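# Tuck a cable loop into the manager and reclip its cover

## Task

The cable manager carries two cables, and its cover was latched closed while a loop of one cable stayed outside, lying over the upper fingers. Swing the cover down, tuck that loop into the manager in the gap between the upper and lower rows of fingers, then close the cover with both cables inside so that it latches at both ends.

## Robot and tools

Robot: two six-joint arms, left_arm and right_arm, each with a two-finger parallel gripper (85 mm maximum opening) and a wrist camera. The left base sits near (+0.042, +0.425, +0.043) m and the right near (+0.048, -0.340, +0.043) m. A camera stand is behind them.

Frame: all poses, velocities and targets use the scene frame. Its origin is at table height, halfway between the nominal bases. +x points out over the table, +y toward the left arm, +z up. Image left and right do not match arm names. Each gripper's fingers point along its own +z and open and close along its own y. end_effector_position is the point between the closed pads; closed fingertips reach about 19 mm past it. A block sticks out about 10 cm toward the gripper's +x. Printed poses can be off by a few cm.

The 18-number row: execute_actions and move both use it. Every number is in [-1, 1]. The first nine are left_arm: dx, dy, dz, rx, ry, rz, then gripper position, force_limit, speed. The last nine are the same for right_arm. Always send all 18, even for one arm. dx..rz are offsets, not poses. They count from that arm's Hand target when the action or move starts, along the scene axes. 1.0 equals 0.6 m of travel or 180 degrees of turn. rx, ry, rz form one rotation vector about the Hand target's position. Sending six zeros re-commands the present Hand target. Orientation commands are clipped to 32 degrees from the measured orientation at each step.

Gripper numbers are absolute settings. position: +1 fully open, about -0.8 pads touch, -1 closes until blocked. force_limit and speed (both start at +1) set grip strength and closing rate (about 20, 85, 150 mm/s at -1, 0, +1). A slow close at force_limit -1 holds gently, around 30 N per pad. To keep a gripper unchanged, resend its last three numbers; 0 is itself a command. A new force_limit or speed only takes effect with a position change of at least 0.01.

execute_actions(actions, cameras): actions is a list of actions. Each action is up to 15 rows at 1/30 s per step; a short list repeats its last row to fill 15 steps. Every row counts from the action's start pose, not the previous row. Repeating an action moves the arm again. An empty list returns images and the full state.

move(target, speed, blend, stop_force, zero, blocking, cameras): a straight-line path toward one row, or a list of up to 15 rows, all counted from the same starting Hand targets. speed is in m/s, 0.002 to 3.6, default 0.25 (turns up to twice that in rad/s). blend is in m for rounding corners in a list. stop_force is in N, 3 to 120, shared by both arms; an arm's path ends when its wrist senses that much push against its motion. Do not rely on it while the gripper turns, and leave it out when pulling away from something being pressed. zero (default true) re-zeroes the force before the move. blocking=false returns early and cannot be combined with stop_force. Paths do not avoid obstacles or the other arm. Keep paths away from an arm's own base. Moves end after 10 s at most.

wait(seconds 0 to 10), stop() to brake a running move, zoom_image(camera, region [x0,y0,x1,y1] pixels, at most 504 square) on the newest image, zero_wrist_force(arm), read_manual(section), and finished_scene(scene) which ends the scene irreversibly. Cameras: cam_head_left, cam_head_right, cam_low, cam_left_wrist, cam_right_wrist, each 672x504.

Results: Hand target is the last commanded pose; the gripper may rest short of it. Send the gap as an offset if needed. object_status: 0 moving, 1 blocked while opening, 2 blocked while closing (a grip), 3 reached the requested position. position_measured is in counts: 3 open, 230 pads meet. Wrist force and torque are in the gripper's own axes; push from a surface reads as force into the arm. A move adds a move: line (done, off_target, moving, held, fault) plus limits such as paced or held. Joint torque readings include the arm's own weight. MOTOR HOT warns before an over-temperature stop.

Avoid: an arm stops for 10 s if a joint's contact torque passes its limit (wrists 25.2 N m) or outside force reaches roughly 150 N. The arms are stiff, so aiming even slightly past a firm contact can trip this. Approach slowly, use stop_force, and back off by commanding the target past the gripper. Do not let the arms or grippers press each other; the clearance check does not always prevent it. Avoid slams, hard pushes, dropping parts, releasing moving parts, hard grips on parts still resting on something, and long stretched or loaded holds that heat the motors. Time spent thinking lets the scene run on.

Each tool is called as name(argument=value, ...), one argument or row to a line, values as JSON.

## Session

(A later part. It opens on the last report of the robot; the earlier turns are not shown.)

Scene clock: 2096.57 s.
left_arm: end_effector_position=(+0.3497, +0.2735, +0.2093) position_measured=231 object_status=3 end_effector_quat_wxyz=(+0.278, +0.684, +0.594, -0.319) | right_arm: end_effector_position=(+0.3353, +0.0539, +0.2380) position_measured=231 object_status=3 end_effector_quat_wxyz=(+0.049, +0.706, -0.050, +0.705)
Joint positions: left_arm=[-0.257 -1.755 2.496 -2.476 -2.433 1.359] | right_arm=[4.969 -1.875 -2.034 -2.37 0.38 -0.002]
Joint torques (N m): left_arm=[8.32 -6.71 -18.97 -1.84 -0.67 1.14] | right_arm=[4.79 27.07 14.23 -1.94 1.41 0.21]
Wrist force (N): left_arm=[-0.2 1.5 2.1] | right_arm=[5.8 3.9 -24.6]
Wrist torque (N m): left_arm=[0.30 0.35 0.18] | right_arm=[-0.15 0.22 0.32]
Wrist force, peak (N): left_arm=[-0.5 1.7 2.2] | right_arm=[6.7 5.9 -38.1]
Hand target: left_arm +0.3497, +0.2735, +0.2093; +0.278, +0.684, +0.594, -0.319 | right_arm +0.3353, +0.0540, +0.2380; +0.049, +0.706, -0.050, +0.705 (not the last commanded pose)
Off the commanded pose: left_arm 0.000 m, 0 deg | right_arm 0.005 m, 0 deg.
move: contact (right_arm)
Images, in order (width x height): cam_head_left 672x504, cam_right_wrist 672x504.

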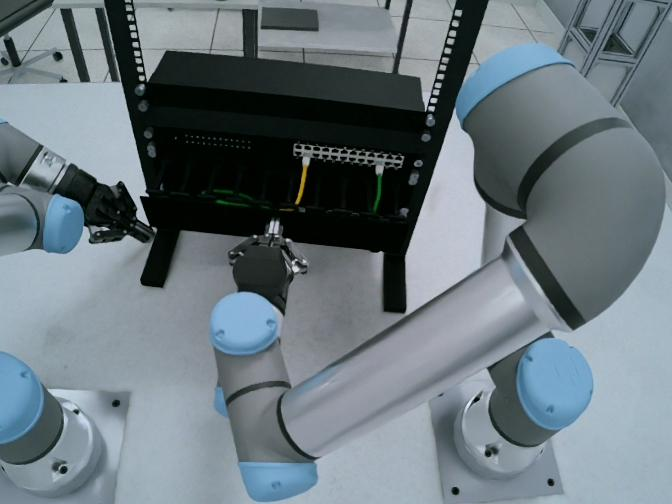

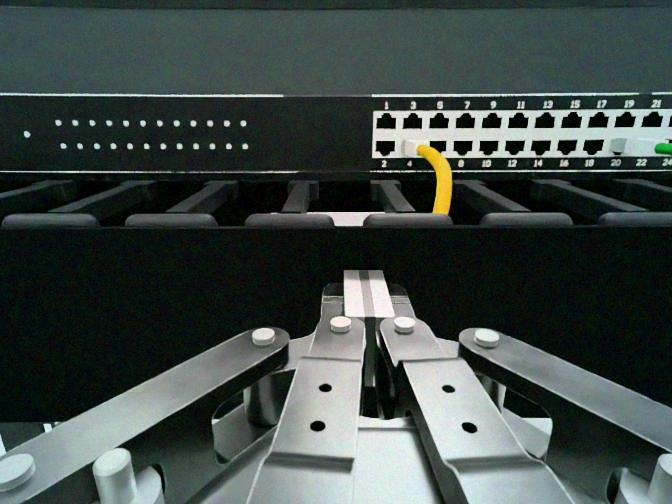

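move(
  target=[
    [0,0,0,0,0,0,-1,-0.8,-0.5,-0.005,0.0007,0,0,0,0,-1,-0.7,-0.8],
    [0,0,0,0,0,0,-1,-0.8,-0.5,-0.005,0.0007,0.025,0,0,0,-1,-0.7,-0.8],
    [0,0,0,0,0,0,-1,-0.8,-0.5,-0.0454,-0.2865,0.025,0,0,0,-1,-0.7,-0.8],
  ],
  speed=[0.02,0.02,0.06],
  cameras=["cam_right_wrist", "cam_head_left", "cam_low"],
)

zoom_image(
  camera="cam_right_wrist",
  region=[150, 130, 550, 330],
)

Scene clock: 2154.23 s.
left_arm: end_effector_position=(+0.3497, +0.2735, +0.2093) position_measured=231 object_status=3 end_effector_quat_wxyz=(+0.278, +0.684, +0.594, -0.319) | right_arm: end_effector_position=(+0.3080, -0.1179, +0.2530) position_measured=231 object_status=3 end_effector_quat_wxyz=(+0.049, +0.706, -0.050, +0.705)
Joint positions: left_arm=[-0.257 -1.755 2.496 -2.476 -2.433 1.359] | right_arm=[5.253 -1.426 -2.484 -2.371 0.663 -0.001]
Joint torques (N m): left_arm=[7.89 -7.12 -18.63 -1.9 -0.7 1.05] | right_arm=[15.59 19.32 4.81 -3.75 2.55 -1.48]
Wrist force (N): left_arm=[-0.3 1.4 2.0] | right_arm=[-1.2 -0.6 0.5]
Wrist torque (N m): left_arm=[0.29 0.37 0.18] | right_arm=[-0.20 0.17 0.13]
Wrist force, peak (N): left_arm=[-0.5 1.4 2.4] | right_arm=[5.5 3.8 -24.9]
Hand target: left_arm +0.3497, +0.2735, +0.2093; +0.278, +0.684, +0.594, -0.319 | right_arm +0.3080, -0.1179, +0.2530; +0.049, +0.706, -0.050, +0.705
Off the commanded pose: left_arm 0.000 m, 0 deg | right_arm 0.000 m, 0 deg.
move: done
Images, in order (width x height): cam_head_left 672x504, cam_low 672x504, cam_right_wrist 672x504.

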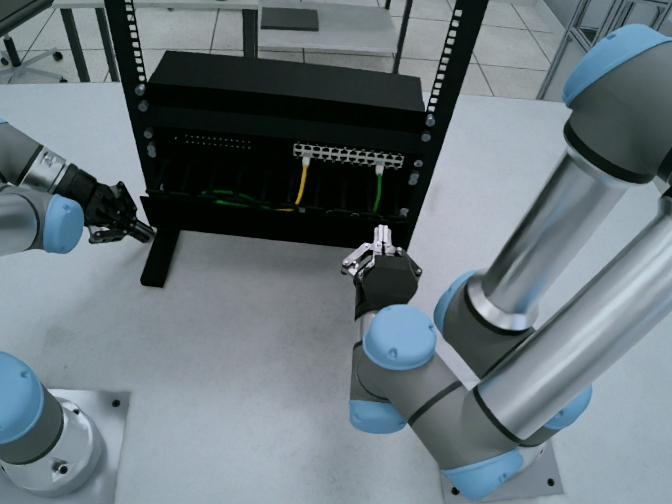

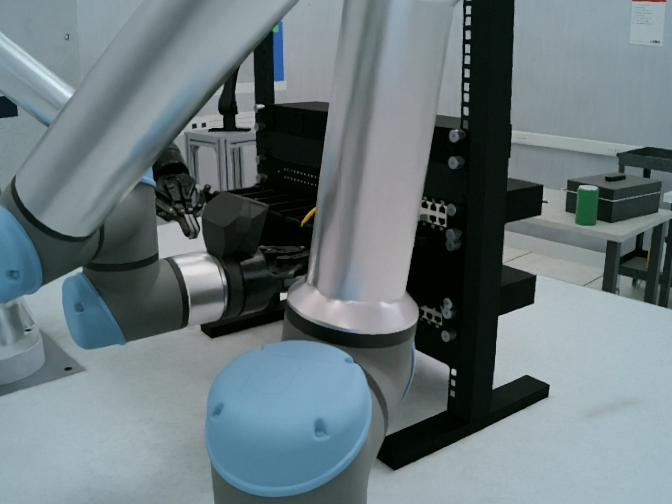

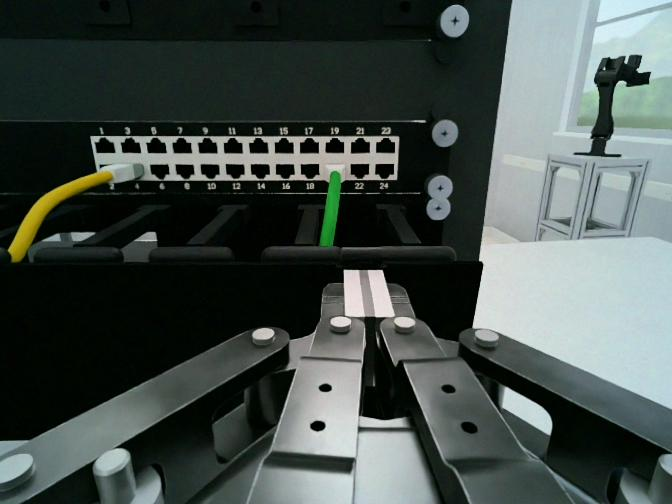

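Scaled by 1.260 from the camera's 672x504 image, which has a finer 960x720 frame.

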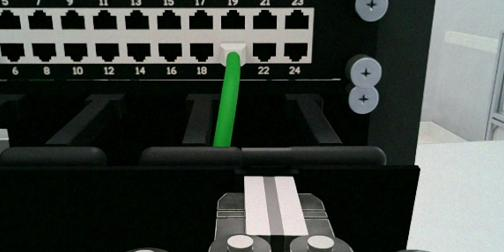

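zoom_image(
  camera="cam_right_wrist",
  region=[290, 220, 430, 300],
)

Scaled by 3.600 from the camera's 672x504 image, which has a finer 960x720 frame.

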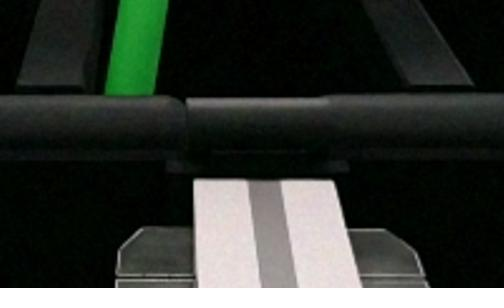

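move(
  target=[0,0,0,0,0,0,-1,-0.8,-0.5,0.0124,-0.0017,0,0,0,0,-1,-0.7,-0.8],
  speed=0.008,
  stop_force=30,
  cameras=["cam_right_wrist", "cam_head_left"],
)

zoom_image(
  camera="cam_right_wrist",
  region=[290, 220, 430, 300],
)

Scene clock: 2165.53 s.
left_arm: end_effector_position=(+0.3497, +0.2735, +0.2093) position_measured=231 object_status=3 end_effector_quat_wxyz=(+0.278, +0.684, +0.594, -0.319) | right_arm: end_effector_position=(+0.3098, -0.1182, +0.2530) position_measured=231 object_status=3 end_effector_quat_wxyz=(+0.049, +0.706, -0.050, +0.705)
Joint positions: left_arm=[-0.257 -1.755 2.496 -2.476 -2.433 1.359] | right_arm=[5.246 -1.425 -2.484 -2.371 0.657 -0.001]
Joint torques (N m): left_arm=[7.85 -7.4 -18.39 -1.95 -0.71 0.96] | right_arm=[9.8 1.17 11.59 -2.56 0.91 -1.24]
Wrist force (N): left_arm=[-0.4 1.3 2.1] | right_arm=[5.9 5.4 -26.1]
Wrist torque (N m): left_arm=[0.28 0.38 0.18] | right_arm=[-0.19 0.27 0.19]
Wrist force, peak (N): left_arm=[-0.6 1.6 2.3] | right_arm=[10.6 7.1 -40.8]
Hand target: left_arm +0.3497, +0.2735, +0.2093; +0.278, +0.684, +0.594, -0.319 | right_arm +0.3098, -0.1182, +0.2530; +0.049, +0.706, -0.050, +0.705 (not the last commanded pose)
Off the commanded pose: left_arm 0.000 m, 0 deg | right_arm 0.006 m, 0 deg.
move: contact (right_arm)
Images, in order (width x height): cam_head_left 672x504, cam_right_wrist 672x504.

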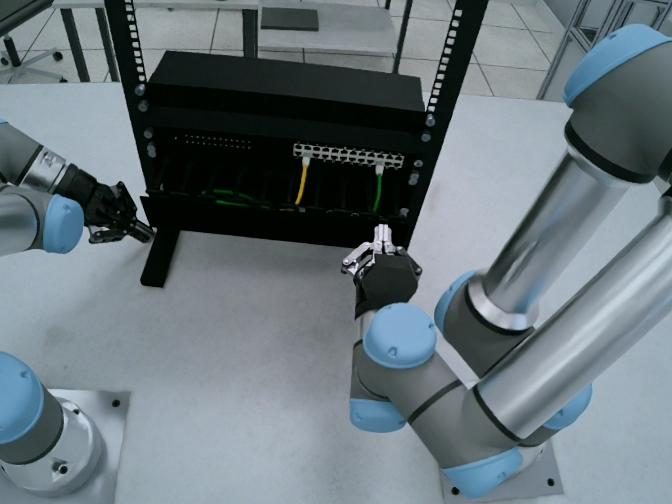

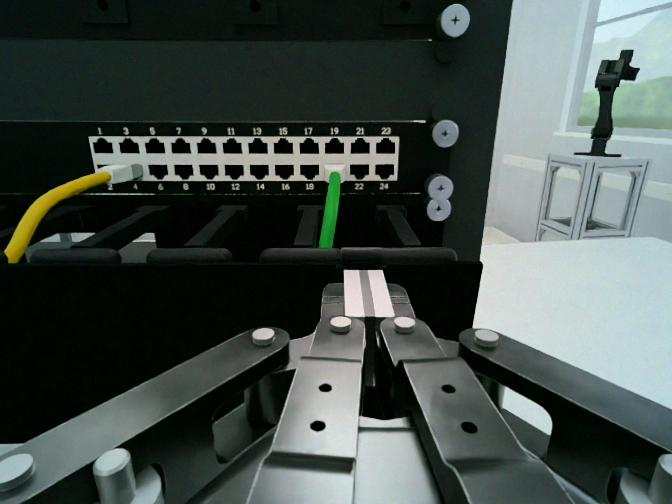

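Scaled by 3.600 from the camera's 672x504 image, which has a finer 960x720 frame.

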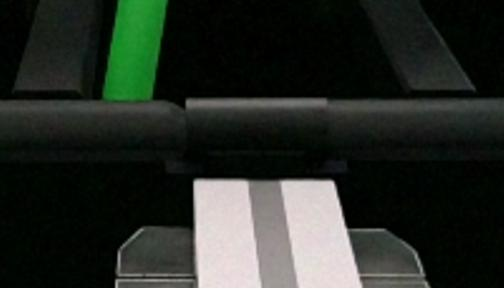

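move(
  target=[0,0,0,0,0,0,-1,-0.8,-0.5,0.0124,-0.0017,0,0,0,0,-1,-0.7,-0.8],
  speed=0.006,
  stop_force=25,
  cameras=["cam_right_wrist"],
)

zoom_image(
  camera="cam_right_wrist",
  region=[290, 220, 430, 300],
)

Scene clock: 2200.40 s.
left_arm: end_effector_position=(+0.3497, +0.2735, +0.2093) position_measured=231 object_status=3 end_effector_quat_wxyz=(+0.278, +0.684, +0.594, -0.319) | right_arm: end_effector_position=(+0.3102, -0.1182, +0.2530) position_measured=231 object_status=3 end_effector_quat_wxyz=(+0.049, +0.706, -0.050, +0.705)
Joint positions: left_arm=[-0.257 -1.755 2.496 -2.476 -2.433 1.359] | right_arm=[5.245 -1.425 -2.484 -2.371 0.655 -0.001]
Joint torques (N m): left_arm=[7.77 -7.9 -18.46 -2.03 -0.6 0.74] | right_arm=[3.5 3.57 4.74 -0.28 -0.95 -0.03]
Wrist force (N): left_arm=[-0.2 1.3 1.9] | right_arm=[13.4 11.8 -48.1]
Wrist torque (N m): left_arm=[0.27 0.36 0.18] | right_arm=[-0.22 0.32 0.23]
Wrist force, peak (N): left_arm=[-0.4 1.8 2.2] | right_arm=[18.4 13.6 -61.5]
Hand target: left_arm +0.3497, +0.2735, +0.2093; +0.278, +0.684, +0.594, -0.319 | right_arm +0.3102, -0.1182, +0.2530; +0.049, +0.706, -0.050, +0.705 (not the last commanded pose)
Off the commanded pose: left_arm 0.000 m, 0 deg | right_arm 0.007 m, 0 deg.
move: contact (right_arm)
Images, in order (width x height): cam_right_wrist 672x504.

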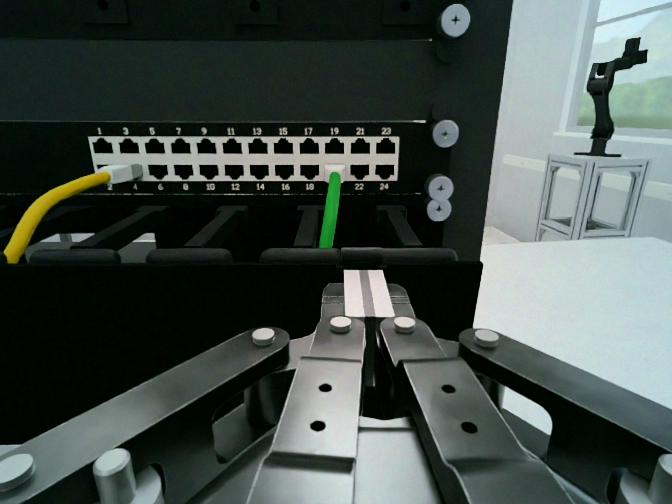

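Scaled by 3.600 from the camera's 672x504 image, which has a finer 960x720 frame.

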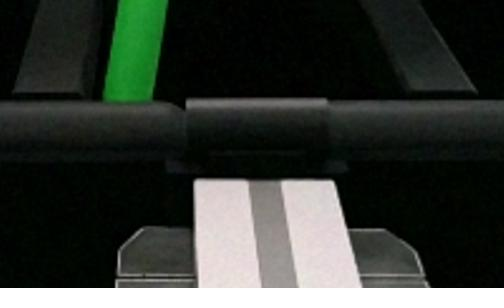

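move(
  target=[0,0,0,0,0,0,-1,-0.8,-0.5,-0.0165,0.0023,0,0,0,0,-1,-0.7,-0.8],
  speed=0.02,
  cameras=["cam_right_wrist", "cam_head_left"],
)

zoom_image(
  camera="cam_right_wrist",
  region=[240, 200, 480, 300],
)

Scene clock: 2248.40 s.
left_arm: end_effector_position=(+0.3497, +0.2735, +0.2093) position_measured=231 object_status=3 end_effector_quat_wxyz=(+0.278, +0.684, +0.594, -0.319) | right_arm: end_effector_position=(+0.3004, -0.1168, +0.2530) position_measured=231 object_status=3 end_effector_quat_wxyz=(+0.049, +0.706, -0.050, +0.705)
Joint positions: left_arm=[-0.257 -1.755 2.496 -2.476 -2.433 1.359] | right_arm=[5.28 -1.429 -2.481 -2.371 0.69 -0.001]
Joint torques (N m): left_arm=[7.34 -8.15 -18.44 -2.02 -0.66 0.9] | right_arm=[15.07 -0.23 25.44 1.07 2.58 1.19]
Wrist force (N): left_arm=[-0.4 1.5 2.2] | right_arm=[-1.0 -1.2 0.4]
Wrist torque (N m): left_arm=[0.29 0.39 0.18] | right_arm=[-0.29 0.15 0.14]
Wrist force, peak (N): left_arm=[-0.5 1.6 2.2] | right_arm=[13.5 11.4 -48.7]
Hand target: left_arm +0.3497, +0.2735, +0.2093; +0.278, +0.684, +0.594, -0.319 | right_arm +0.3003, -0.1168, +0.2530; +0.049, +0.706, -0.050, +0.705
Off the commanded pose: left_arm 0.000 m, 0 deg | right_arm 0.000 m, 0 deg.
move: done
Images, in order (width x height): cam_head_left 672x504, cam_right_wrist 672x504.

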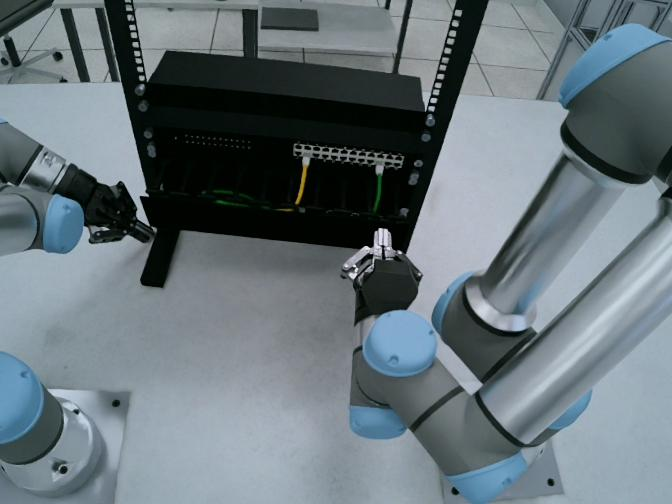

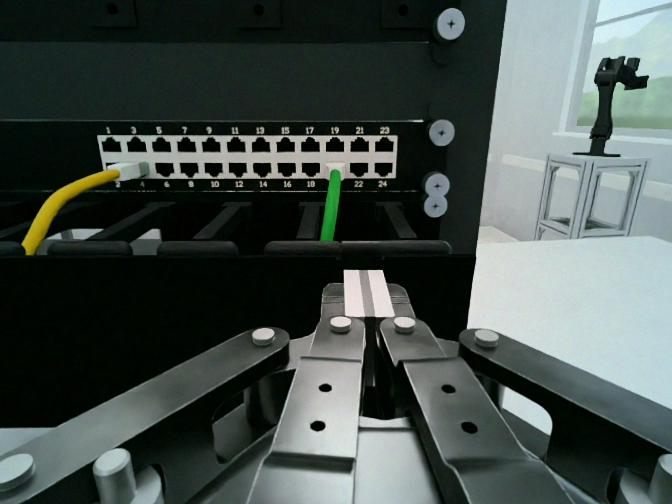

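Scaled by 2.100 from the camera's 672x504 image, which has a finer 960x720 frame.

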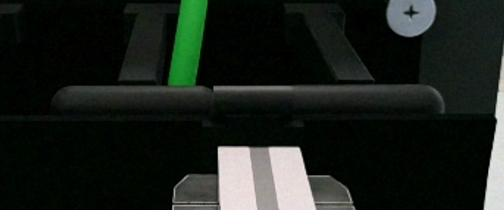

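move(
  target=[0,0,0,0,0,0,-1,-0.8,-0.5,-0.0875,0.095,0.04,0,0,0,-1,-0.7,-0.8],
  speed=0.15,
  cameras=["cam_right_wrist", "cam_left_wrist", "cam_head_left", "cam_head_right"],
)

zoom_image(
  camera="cam_right_wrist",
  region=[0, 150, 504, 350],
)

Scene clock: 2258.67 s.
left_arm: end_effector_position=(+0.3497, +0.2735, +0.2093) position_measured=231 object_status=3 end_effector_quat_wxyz=(+0.278, +0.684, +0.594, -0.319) | right_arm: end_effector_position=(+0.2479, -0.0598, +0.2770) position_measured=231 object_status=3 end_effector_quat_wxyz=(+0.049, +0.706, -0.050, +0.705)
Joint positions: left_arm=[-0.257 -1.755 2.496 -2.476 -2.433 1.359] | right_arm=[5.331 -1.551 -2.291 -2.439 0.741 0]
Joint torques (N m): left_arm=[7.5 -6.95 -18.7 -1.99 -0.73 0.83] | right_arm=[14.43 5.1 25.38 -4.08 2.52 1.46]
Wrist force (N): left_arm=[-0.5 1.4 2.1] | right_arm=[-1.6 -1.0 0.1]
Wrist torque (N m): left_arm=[0.28 0.40 0.18] | right_arm=[-0.27 0.24 0.12]
Wrist force, peak (N): left_arm=[-0.3 1.7 2.3] | right_arm=[-1.8 -0.3 1.4]
Hand target: left_arm +0.3497, +0.2735, +0.2093; +0.278, +0.684, +0.594, -0.319 | right_arm +0.2478, -0.0598, +0.2770; +0.049, +0.706, -0.050, +0.705
Off the commanded pose: left_arm 0.000 m, 0 deg | right_arm 0.000 m, 0 deg.
move: done
Images, in order (width x height): cam_head_left 672x504, cam_head_right 672x504, cam_left_wrist 672x504, cam_right_wrist 672x504.

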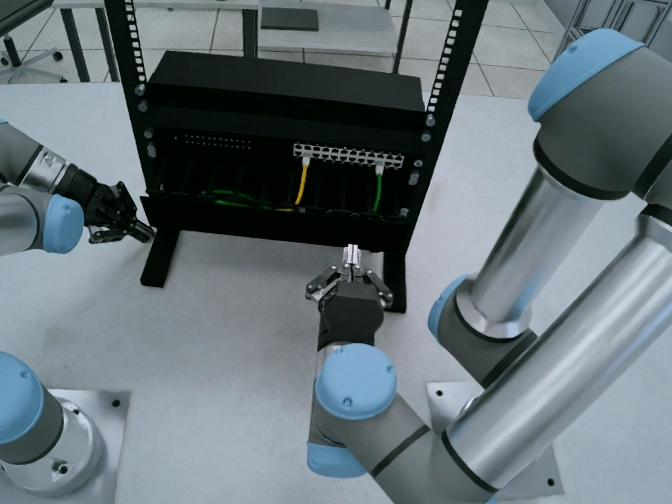

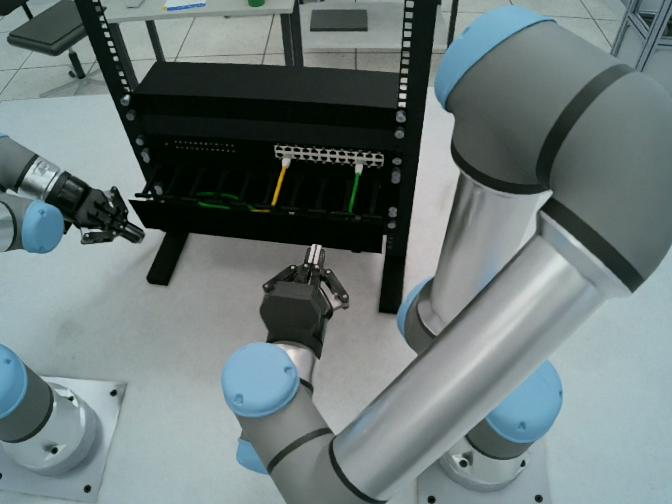

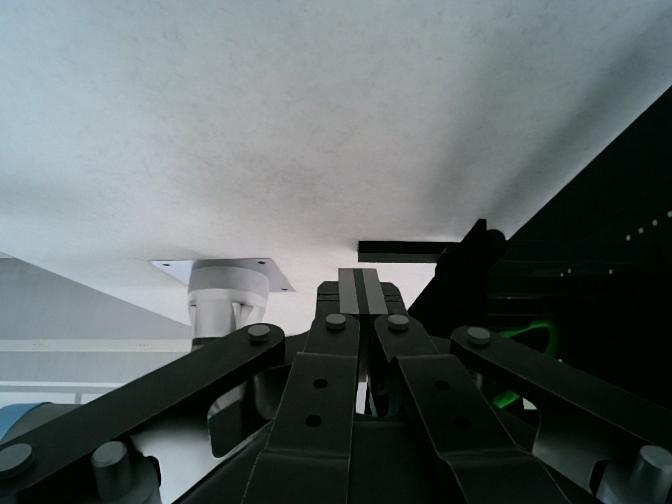

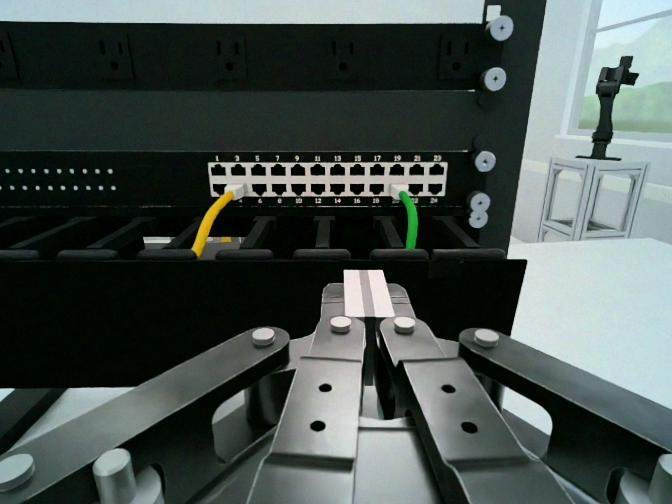

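Scaled by 1.000.

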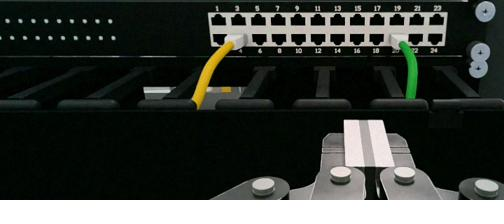

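move(
  target=[
    [-0.05,0.007,0,0,0,0,-1,-0.8,-0.5,0,0,0,0,0,0,-1,-0.7,-0.8],
    [-0.1,0.014,0.2,0,0,0,-1,-0.8,-0.5,0,0,0,0,0,0,-1,-0.7,-0.8],
  ],
  speed=[0.06,0.15],
  blend=[0.01,0],
  cameras=["cam_left_wrist", "cam_head_left"],
)

Scene clock: 2273.27 s.
left_arm: end_effector_position=(+0.2897, +0.2818, +0.3292) position_measured=231 object_status=3 end_effector_quat_wxyz=(+0.278, +0.685, +0.594, -0.319) | right_arm: end_effector_position=(+0.2478, -0.0598, +0.2770) position_measured=231 object_status=3 end_effector_quat_wxyz=(+0.049, +0.706, -0.050, +0.705)
Joint positions: left_arm=[-0.29 -2.157 2.375 -1.992 -2.427 1.309] | right_arm=[5.331 -1.551 -2.291 -2.439 0.741 0]
Joint torques (N m): left_arm=[10.25 -6.25 -35.58 -1.61 -0.25 1.43] | right_arm=[13.94 6.14 27.42 -3.95 2.6 1.18]
Wrist force (N): left_arm=[-0.5 1.5 1.9] | right_arm=[-1.5 -1.1 0.3]
Wrist torque (N m): left_arm=[0.31 0.41 0.18] | right_arm=[-0.29 0.23 0.12]
Wrist force, peak (N): left_arm=[0.2 1.1 2.7] | right_arm=[-1.6 -1.2 0.2]
Hand target: left_arm +0.2897, +0.2819, +0.3293; +0.278, +0.684, +0.594, -0.319 | right_arm +0.2478, -0.0598, +0.2770; +0.049, +0.706, -0.050, +0.705
Off the commanded pose: left_arm 0.000 m, 0 deg | right_arm 0.000 m, 0 deg.
move: done
Images, in order (width x height): cam_head_left 672x504, cam_left_wrist 672x504.

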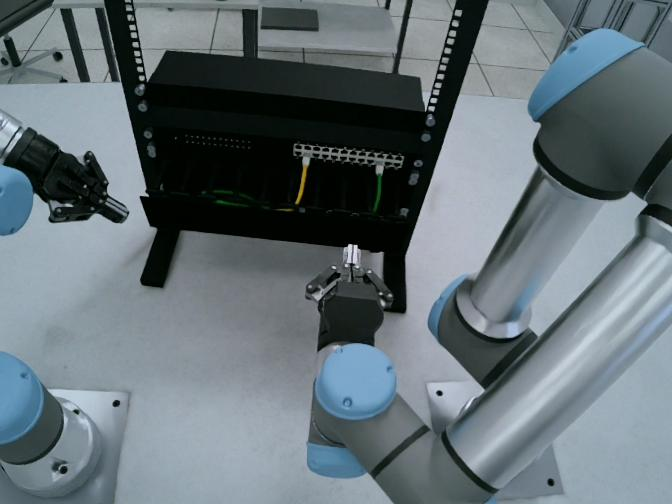

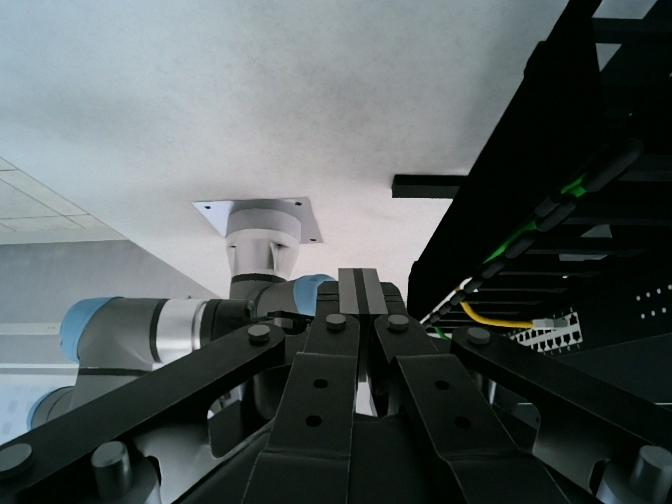

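zoom_image(
  camera="cam_left_wrist",
  region=[400, 120, 660, 360],
)

zoom_image(
  camera="cam_left_wrist",
  region=[400, 230, 540, 350],
)

Scaled by 1.938 from the camera's 672x504 image, which has a finer 960x720 frame.

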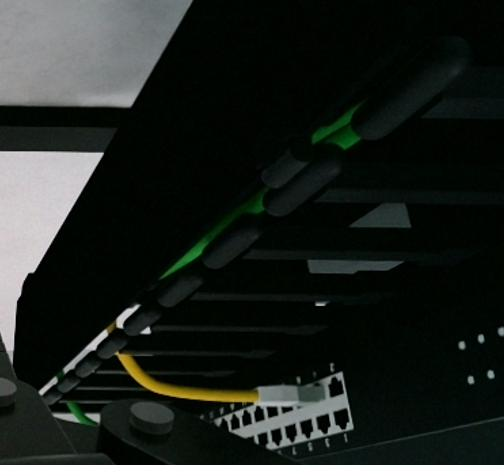

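Scaled by 3.600 from the camera's 672x504 image, which has a finer 960x720 frame.

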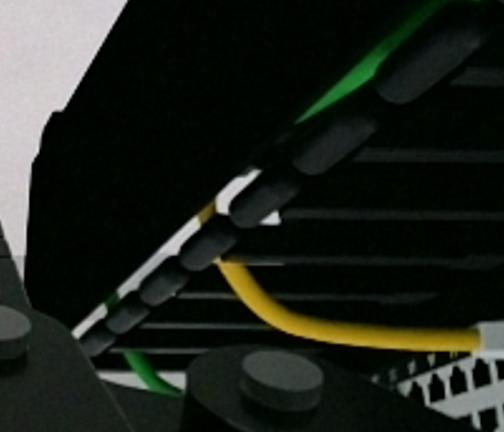

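zoom_image(
  camera="cam_left_wrist",
  region=[510, 120, 660, 240],
)

Scaled by 3.360 from the camera's 672x504 image, which has a finer 960x720 frame.

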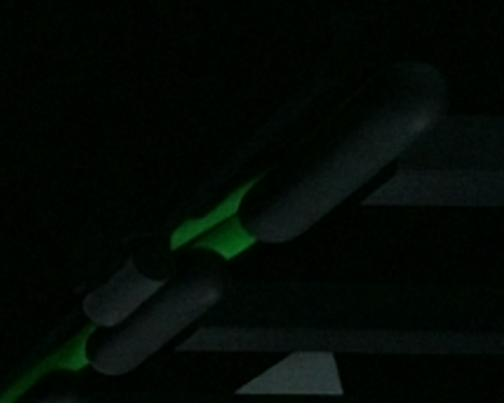

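move(
  target=[-0.03,0.2,0.1,0,0,0,-1,-0.8,-0.5,0,0,0,0,0,0,-1,-0.7,-0.8],
  speed=0.15,
  cameras=["cam_left_wrist", "cam_head_left"],
)

Scene clock: 2300.70 s.
left_arm: end_effector_position=(+0.2717, +0.4018, +0.3893) position_measured=231 object_status=3 end_effector_quat_wxyz=(+0.278, +0.684, +0.594, -0.319) | right_arm: end_effector_position=(+0.2478, -0.0598, +0.2770) position_measured=231 object_status=3 end_effector_quat_wxyz=(+0.049, +0.706, -0.050, +0.705)
Joint positions: left_arm=[0.164 -2.083 2.057 -1.225 -2.398 1.997] | right_arm=[5.331 -1.551 -2.291 -2.439 0.741 0]
Joint torques (N m): left_arm=[9.5 4.23 -34.59 -0.74 0.01 1.34] | right_arm=[13.95 6.68 27.02 -3.79 2.67 1.4]
Wrist force (N): left_arm=[-0.4 1.3 1.9] | right_arm=[-1.4 -1.0 0.1]
Wrist torque (N m): left_arm=[0.28 0.41 0.17] | right_arm=[-0.26 0.21 0.12]
Wrist force, peak (N): left_arm=[-0.7 1.7 3.2] | right_arm=[-1.7 -1.1 0.4]
Hand target: left_arm +0.2717, +0.4019, +0.3893; +0.278, +0.684, +0.594, -0.319 | right_arm +0.2478, -0.0598, +0.2770; +0.049, +0.706, -0.050, +0.705
Off the commanded pose: left_arm 0.000 m, 0 deg | right_arm 0.000 m, 0 deg.
move: done
Images, in order (width x height): cam_head_left 672x504, cam_left_wrist 672x504.

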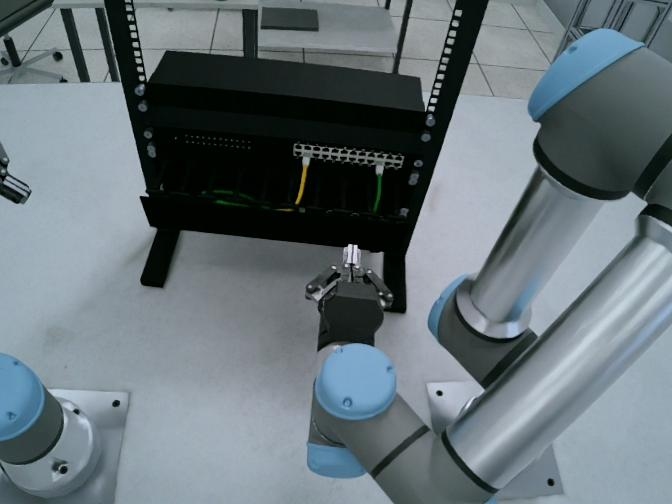

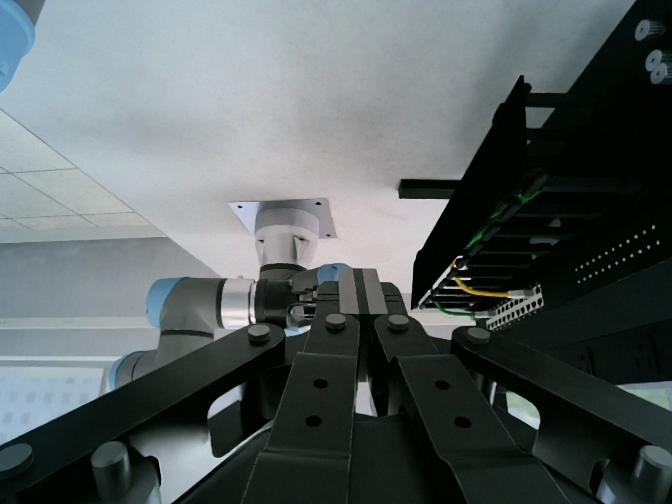

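zoom_image(
  camera="cam_left_wrist",
  region=[400, 60, 620, 340],
)

zoom_image(
  camera="cam_head_left",
  region=[130, 150, 290, 260],
)

zoom_image(
  camera="cam_head_left",
  region=[270, 150, 430, 260],
)

Scaled by 1.800 from the camera's 672x504 image, which has a finer 960x720 frame.

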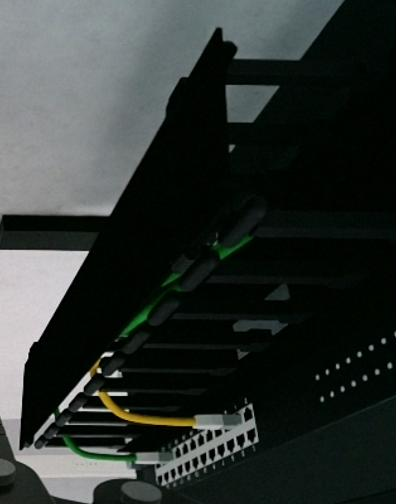

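Scaled by 3.150 from the camera's 672x504 image, which has a finer 960x720 frame.

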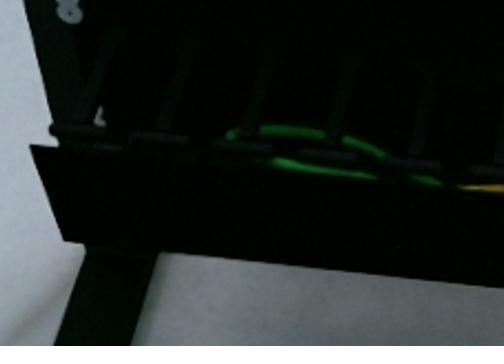

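Scaled by 3.150 from the camera's 672x504 image, which has a finer 960x720 frame.

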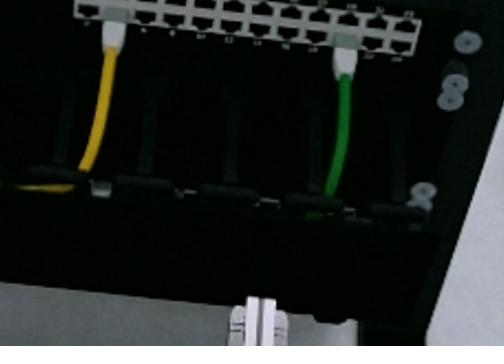

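move(
  target=[0,0,0,0,0,0,-1,-0.8,-0.5,0.06,0.4534,0.02,0,0,0,-1,-0.7,-0.8],
  speed=0.15,
  cameras=["cam_right_wrist", "cam_head_left"],
)

zoom_image(
  camera="cam_right_wrist",
  region=[200, 200, 440, 320],
)

Scene clock: 2319.93 s.
left_arm: end_effector_position=(+0.2717, +0.4019, +0.3893) position_measured=231 object_status=3 end_effector_quat_wxyz=(+0.278, +0.684, +0.594, -0.319) | right_arm: end_effector_position=(+0.2838, +0.2122, +0.2890) position_measured=231 object_status=3 end_effector_quat_wxyz=(+0.049, +0.706, -0.050, +0.705)
Joint positions: left_arm=[0.164 -2.083 2.057 -1.225 -2.398 1.997] | right_arm=[4.991 -2.123 -1.488 -2.668 0.401 -0.002]
Joint torques (N m): left_arm=[10.1 3.92 -34.49 -0.82 -0.23 1.4] | right_arm=[-16.04 36.15 28.69 -3.41 -2.57 1.42]
Wrist force (N): left_arm=[-0.4 1.4 1.8] | right_arm=[-1.2 -0.7 0.4]
Wrist torque (N m): left_arm=[0.29 0.41 0.17] | right_arm=[-0.22 0.18 0.10]
Wrist force, peak (N): left_arm=[-0.2 1.7 2.1] | right_arm=[-1.3 -2.2 0.3]
Hand target: left_arm +0.2717, +0.4019, +0.3893; +0.278, +0.684, +0.594, -0.319 | right_arm +0.2838, +0.2123, +0.2890; +0.049, +0.706, -0.050, +0.705
Off the commanded pose: left_arm 0.000 m, 0 deg | right_arm 0.000 m, 0 deg.
move: done
Images, in order (width x height): cam_head_left 672x504, cam_right_wrist 672x504.

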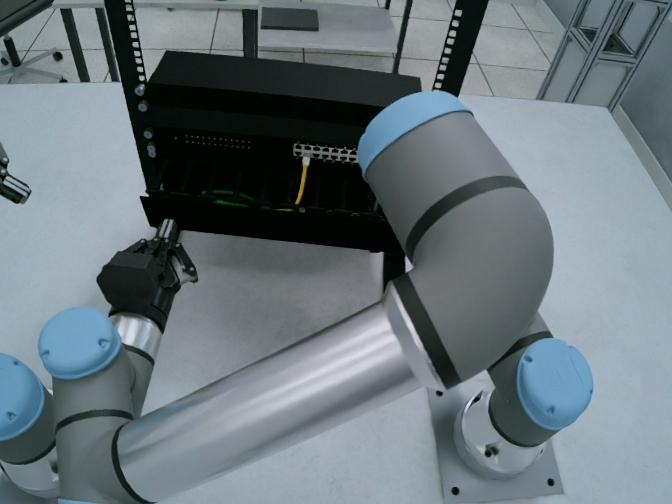

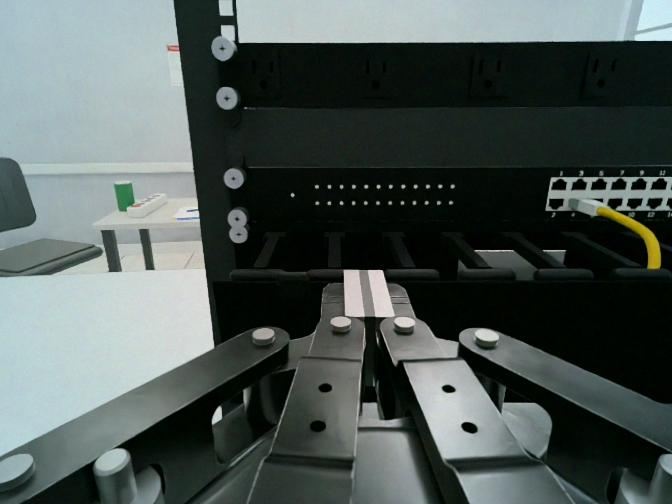

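Scaled by 2.100 from the camera's 672x504 image, which has a finer 960x720 frame.

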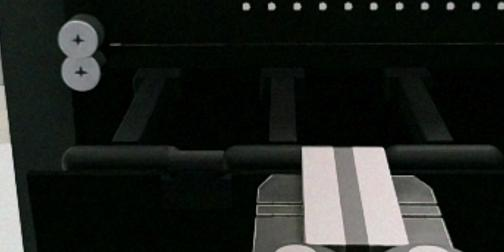

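move(
  target=[0,0,0,0,0,0,-1,-0.8,-0.5,0.117,0.0362,-0.0617,0,0,0,-1,-0.7,-0.8],
  speed=0.06,
  stop_force=10,
  cameras=["cam_right_wrist", "cam_left_wrist"],
)

zoom_image(
  camera="cam_right_wrist",
  region=[240, 200, 480, 320],
)

zoom_image(
  camera="cam_left_wrist",
  region=[400, 60, 620, 340],
)

Scene clock: 2343.87 s.
left_arm: end_effector_position=(+0.2717, +0.4019, +0.3893) position_measured=231 object_status=3 end_effector_quat_wxyz=(+0.278, +0.684, +0.594, -0.319) | right_arm: end_effector_position=(+0.3539, +0.2340, +0.2520) position_measured=231 object_status=3 end_effector_quat_wxyz=(+0.049, +0.706, -0.050, +0.705)
Joint positions: left_arm=[0.164 -2.083 2.057 -1.225 -2.398 1.997] | right_arm=[4.866 -2.215 -1.441 -2.622 0.276 -0.004]
Joint torques (N m): left_arm=[8.87 3.51 -34.17 -0.85 -0.54 1.24] | right_arm=[-10.68 44.83 22.87 1.86 -1.2 -1.26]
Wrist force (N): left_arm=[-0.1 1.5 1.5] | right_arm=[1.5 3.6 -9.0]
Wrist torque (N m): left_arm=[0.30 0.36 0.16] | right_arm=[-0.32 0.23 0.30]
Wrist force, peak (N): left_arm=[-0.5 1.7 2.0] | right_arm=[1.6 3.9 -9.4]
Hand target: left_arm +0.2717, +0.4019, +0.3893; +0.278, +0.684, +0.594, -0.319 | right_arm +0.3539, +0.2340, +0.2521; +0.049, +0.706, -0.050, +0.705
Off the commanded pose: left_arm 0.000 m, 0 deg | right_arm 0.000 m, 0 deg.
move: contact (right_arm)
Images, in order (width x height): cam_left_wrist 672x504, cam_right_wrist 672x504.

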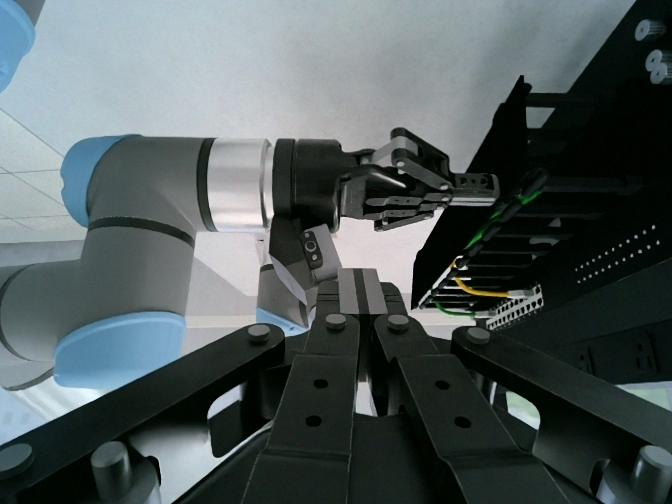

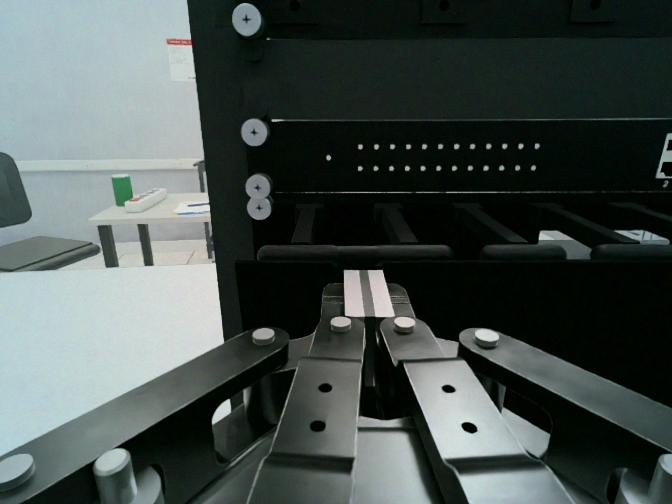

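Scaled by 2.100 from the camera's 672x504 image, which has a finer 960x720 frame.

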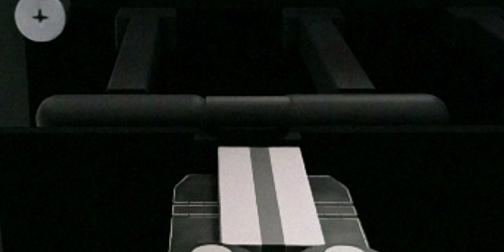

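Scaled by 1.800 from the camera's 672x504 image, which has a finer 960x720 frame.

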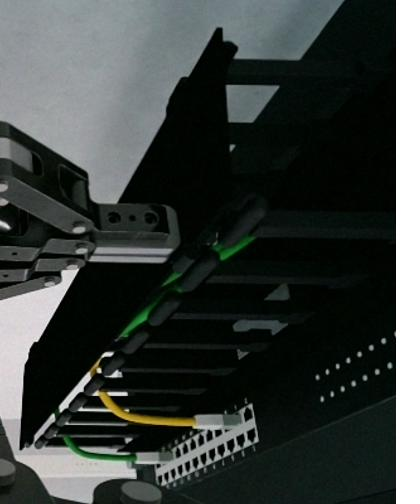

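move(
  target=[0,0,0,0,0,0,-1,-0.8,-0.5,0.0165,-0.0023,0,0,0,0,-1,-0.7,-0.8],
  speed=0.008,
  stop_force=20,
  cameras=["cam_right_wrist", "cam_left_wrist"],
)

zoom_image(
  camera="cam_right_wrist",
  region=[240, 200, 480, 320],
)

zoom_image(
  camera="cam_left_wrist",
  region=[400, 60, 620, 340],
)

Scene clock: 2353.37 s.
left_arm: end_effector_position=(+0.2717, +0.4019, +0.3893) position_measured=231 object_status=3 end_effector_quat_wxyz=(+0.278, +0.684, +0.594, -0.319) | right_arm: end_effector_position=(+0.3547, +0.2339, +0.2521) position_measured=231 object_status=3 end_effector_quat_wxyz=(+0.049, +0.706, -0.050, +0.705)
Joint positions: left_arm=[0.164 -2.083 2.057 -1.225 -2.398 1.997] | right_arm=[4.865 -2.215 -1.441 -2.622 0.275 -0.004]
Joint torques (N m): left_arm=[9.3 3.58 -34.83 -0.93 -0.83 1.25] | right_arm=[-3.33 50.66 24.95 0.8 0.61 -0.34]
Wrist force (N): left_arm=[-0.4 1.4 1.9] | right_arm=[-1.7 6.9 -27.9]
Wrist torque (N m): left_arm=[0.30 0.41 0.17] | right_arm=[-0.29 0.44 0.32]
Wrist force, peak (N): left_arm=[-0.4 1.7 2.0] | right_arm=[-2.7 8.9 -37.8]
Hand target: left_arm +0.2717, +0.4019, +0.3893; +0.278, +0.684, +0.594, -0.319 | right_arm +0.3547, +0.2339, +0.2521; +0.049, +0.706, -0.050, +0.705 (not the last commanded pose)
Off the commanded pose: left_arm 0.000 m, 0 deg | right_arm 0.009 m, 0 deg.
move: contact (right_arm)
Images, in order (width x height): cam_left_wrist 672x504, cam_right_wrist 672x504.

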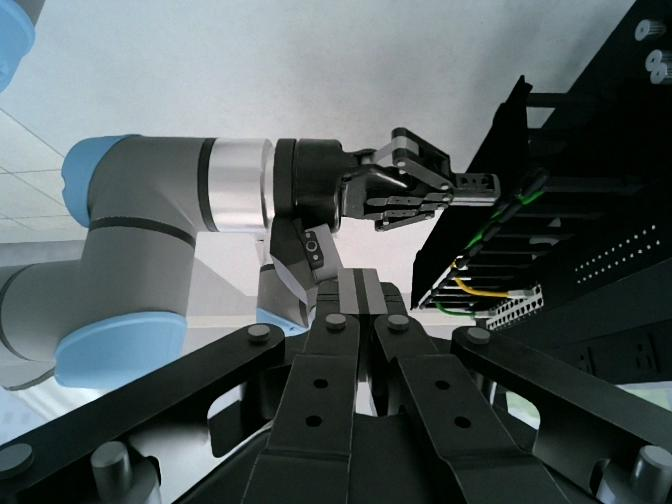

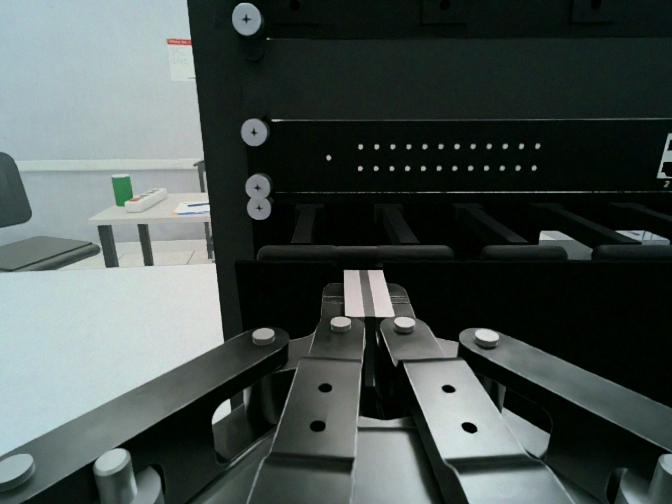

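Scaled by 2.100 from the camera's 672x504 image, which has a finer 960x720 frame.

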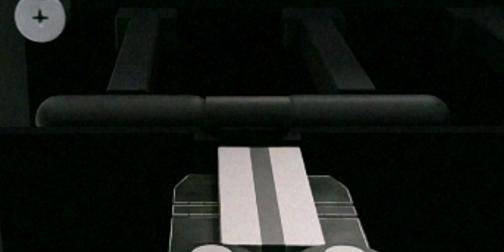

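Scaled by 1.800 from the camera's 672x504 image, which has a finer 960x720 frame.

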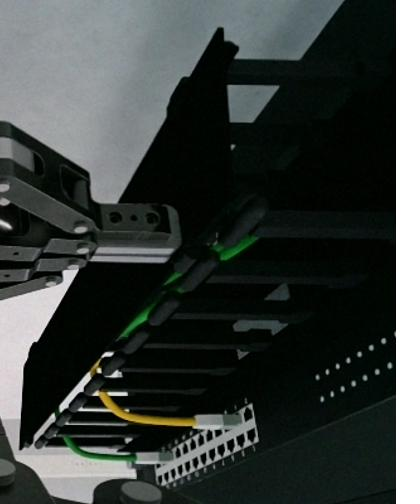

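move(
  target=[
    [0,0,0,0,0,0,-1,-0.8,-0.5,-0.0495,0.007,0.1,0,0,0,-1,-0.7,-0.8],
    [0,0,0,0,0,0,-1,-0.8,-0.5,-0.0232,-0.133,0.08,0.0387,0.2751,0,-1,-0.7,-0.8],
  ],
  speed=[0.05,0.15],
  cameras=["cam_right_wrist", "cam_left_wrist", "cam_head_left"],
)

zoom_image(
  camera="cam_right_wrist",
  region=[60, 100, 560, 300],
)

Scene clock: 2419.50 s.
left_arm: end_effector_position=(+0.2717, +0.4019, +0.3893) position_measured=231 object_status=3 end_effector_quat_wxyz=(+0.278, +0.684, +0.594, -0.319) | right_arm: end_effector_position=(+0.3407, +0.1541, +0.3001) position_measured=231 object_status=3 end_effector_quat_wxyz=(+0.024, +0.938, -0.066, +0.341)
Joint positions: left_arm=[0.164 -2.083 2.057 -1.225 -2.398 1.997] | right_arm=[4.738 -1.672 -1.776 -1.387 0.883 -1.377]
Joint torques (N m): left_arm=[9.44 3.3 -34.28 -1.06 -1.33 1.22] | right_arm=[-14.2 38.64 13.89 5.21 0.98 -1.39]
Wrist force (N): left_arm=[0.0 1.4 1.8] | right_arm=[-1.6 -0.9 -0.6]
Wrist torque (N m): left_arm=[0.29 0.34 0.17] | right_arm=[-0.24 0.37 0.36]
Wrist force, peak (N): left_arm=[-0.3 1.7 2.0] | right_arm=[-1.8 6.7 -28.6]
Hand target: left_arm +0.2717, +0.4019, +0.3893; +0.278, +0.684, +0.594, -0.319 | right_arm +0.3408, +0.1541, +0.3001; +0.024, +0.938, -0.066, +0.340
Off the commanded pose: left_arm 0.000 m, 0 deg | right_arm 0.000 m, 0 deg.
move: done
Images, in order (width x height): cam_head_left 672x504, cam_left_wrist 672x504, cam_right_wrist 672x504.

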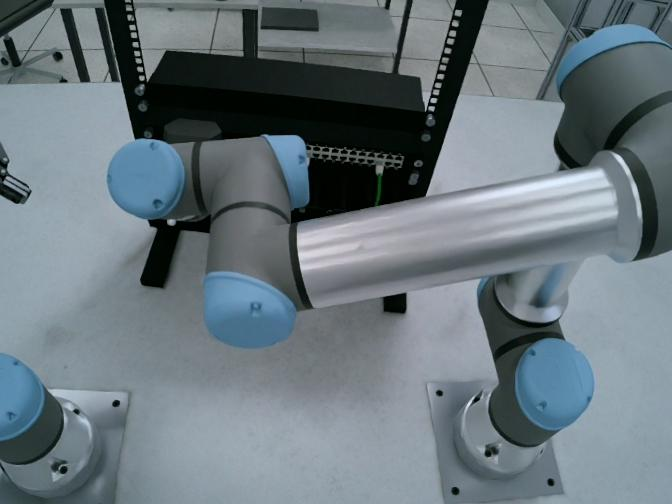

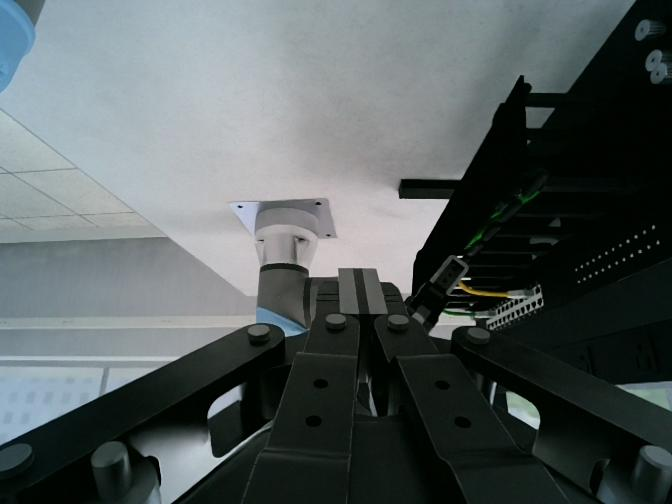

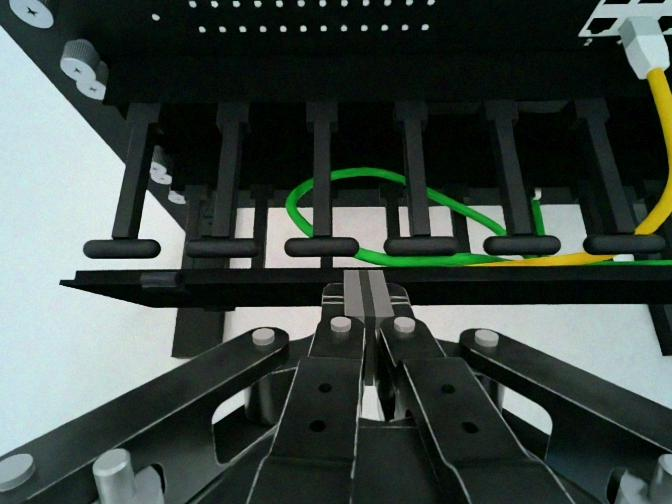

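Scaled by 1.008 from the camera's 672x504 image, which has a finer 960x720 frame.

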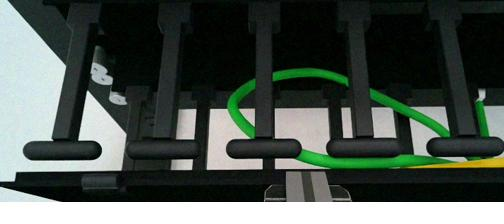

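zoom_image(
  camera="cam_right_wrist",
  region=[330, 220, 530, 290],
)

zoom_image(
  camera="cam_right_wrist",
  region=[480, 220, 672, 290],
)

zoom_image(
  camera="cam_right_wrist",
  region=[50, 220, 250, 320],
)

Scaled by 2.520 from the camera's 672x504 image, which has a finer 960x720 frame.

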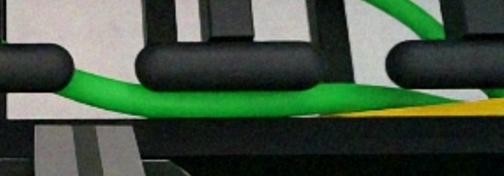

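Scaled by 2.625 from the camera's 672x504 image, which has a finer 960x720 frame.

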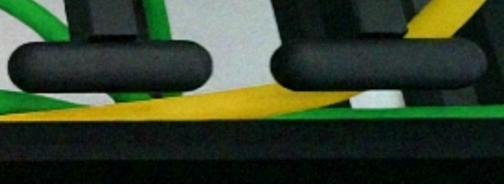

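Scaled by 2.520 from the camera's 672x504 image, which has a finer 960x720 frame.

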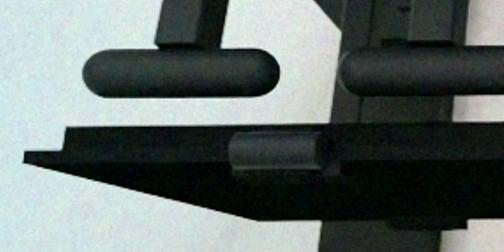

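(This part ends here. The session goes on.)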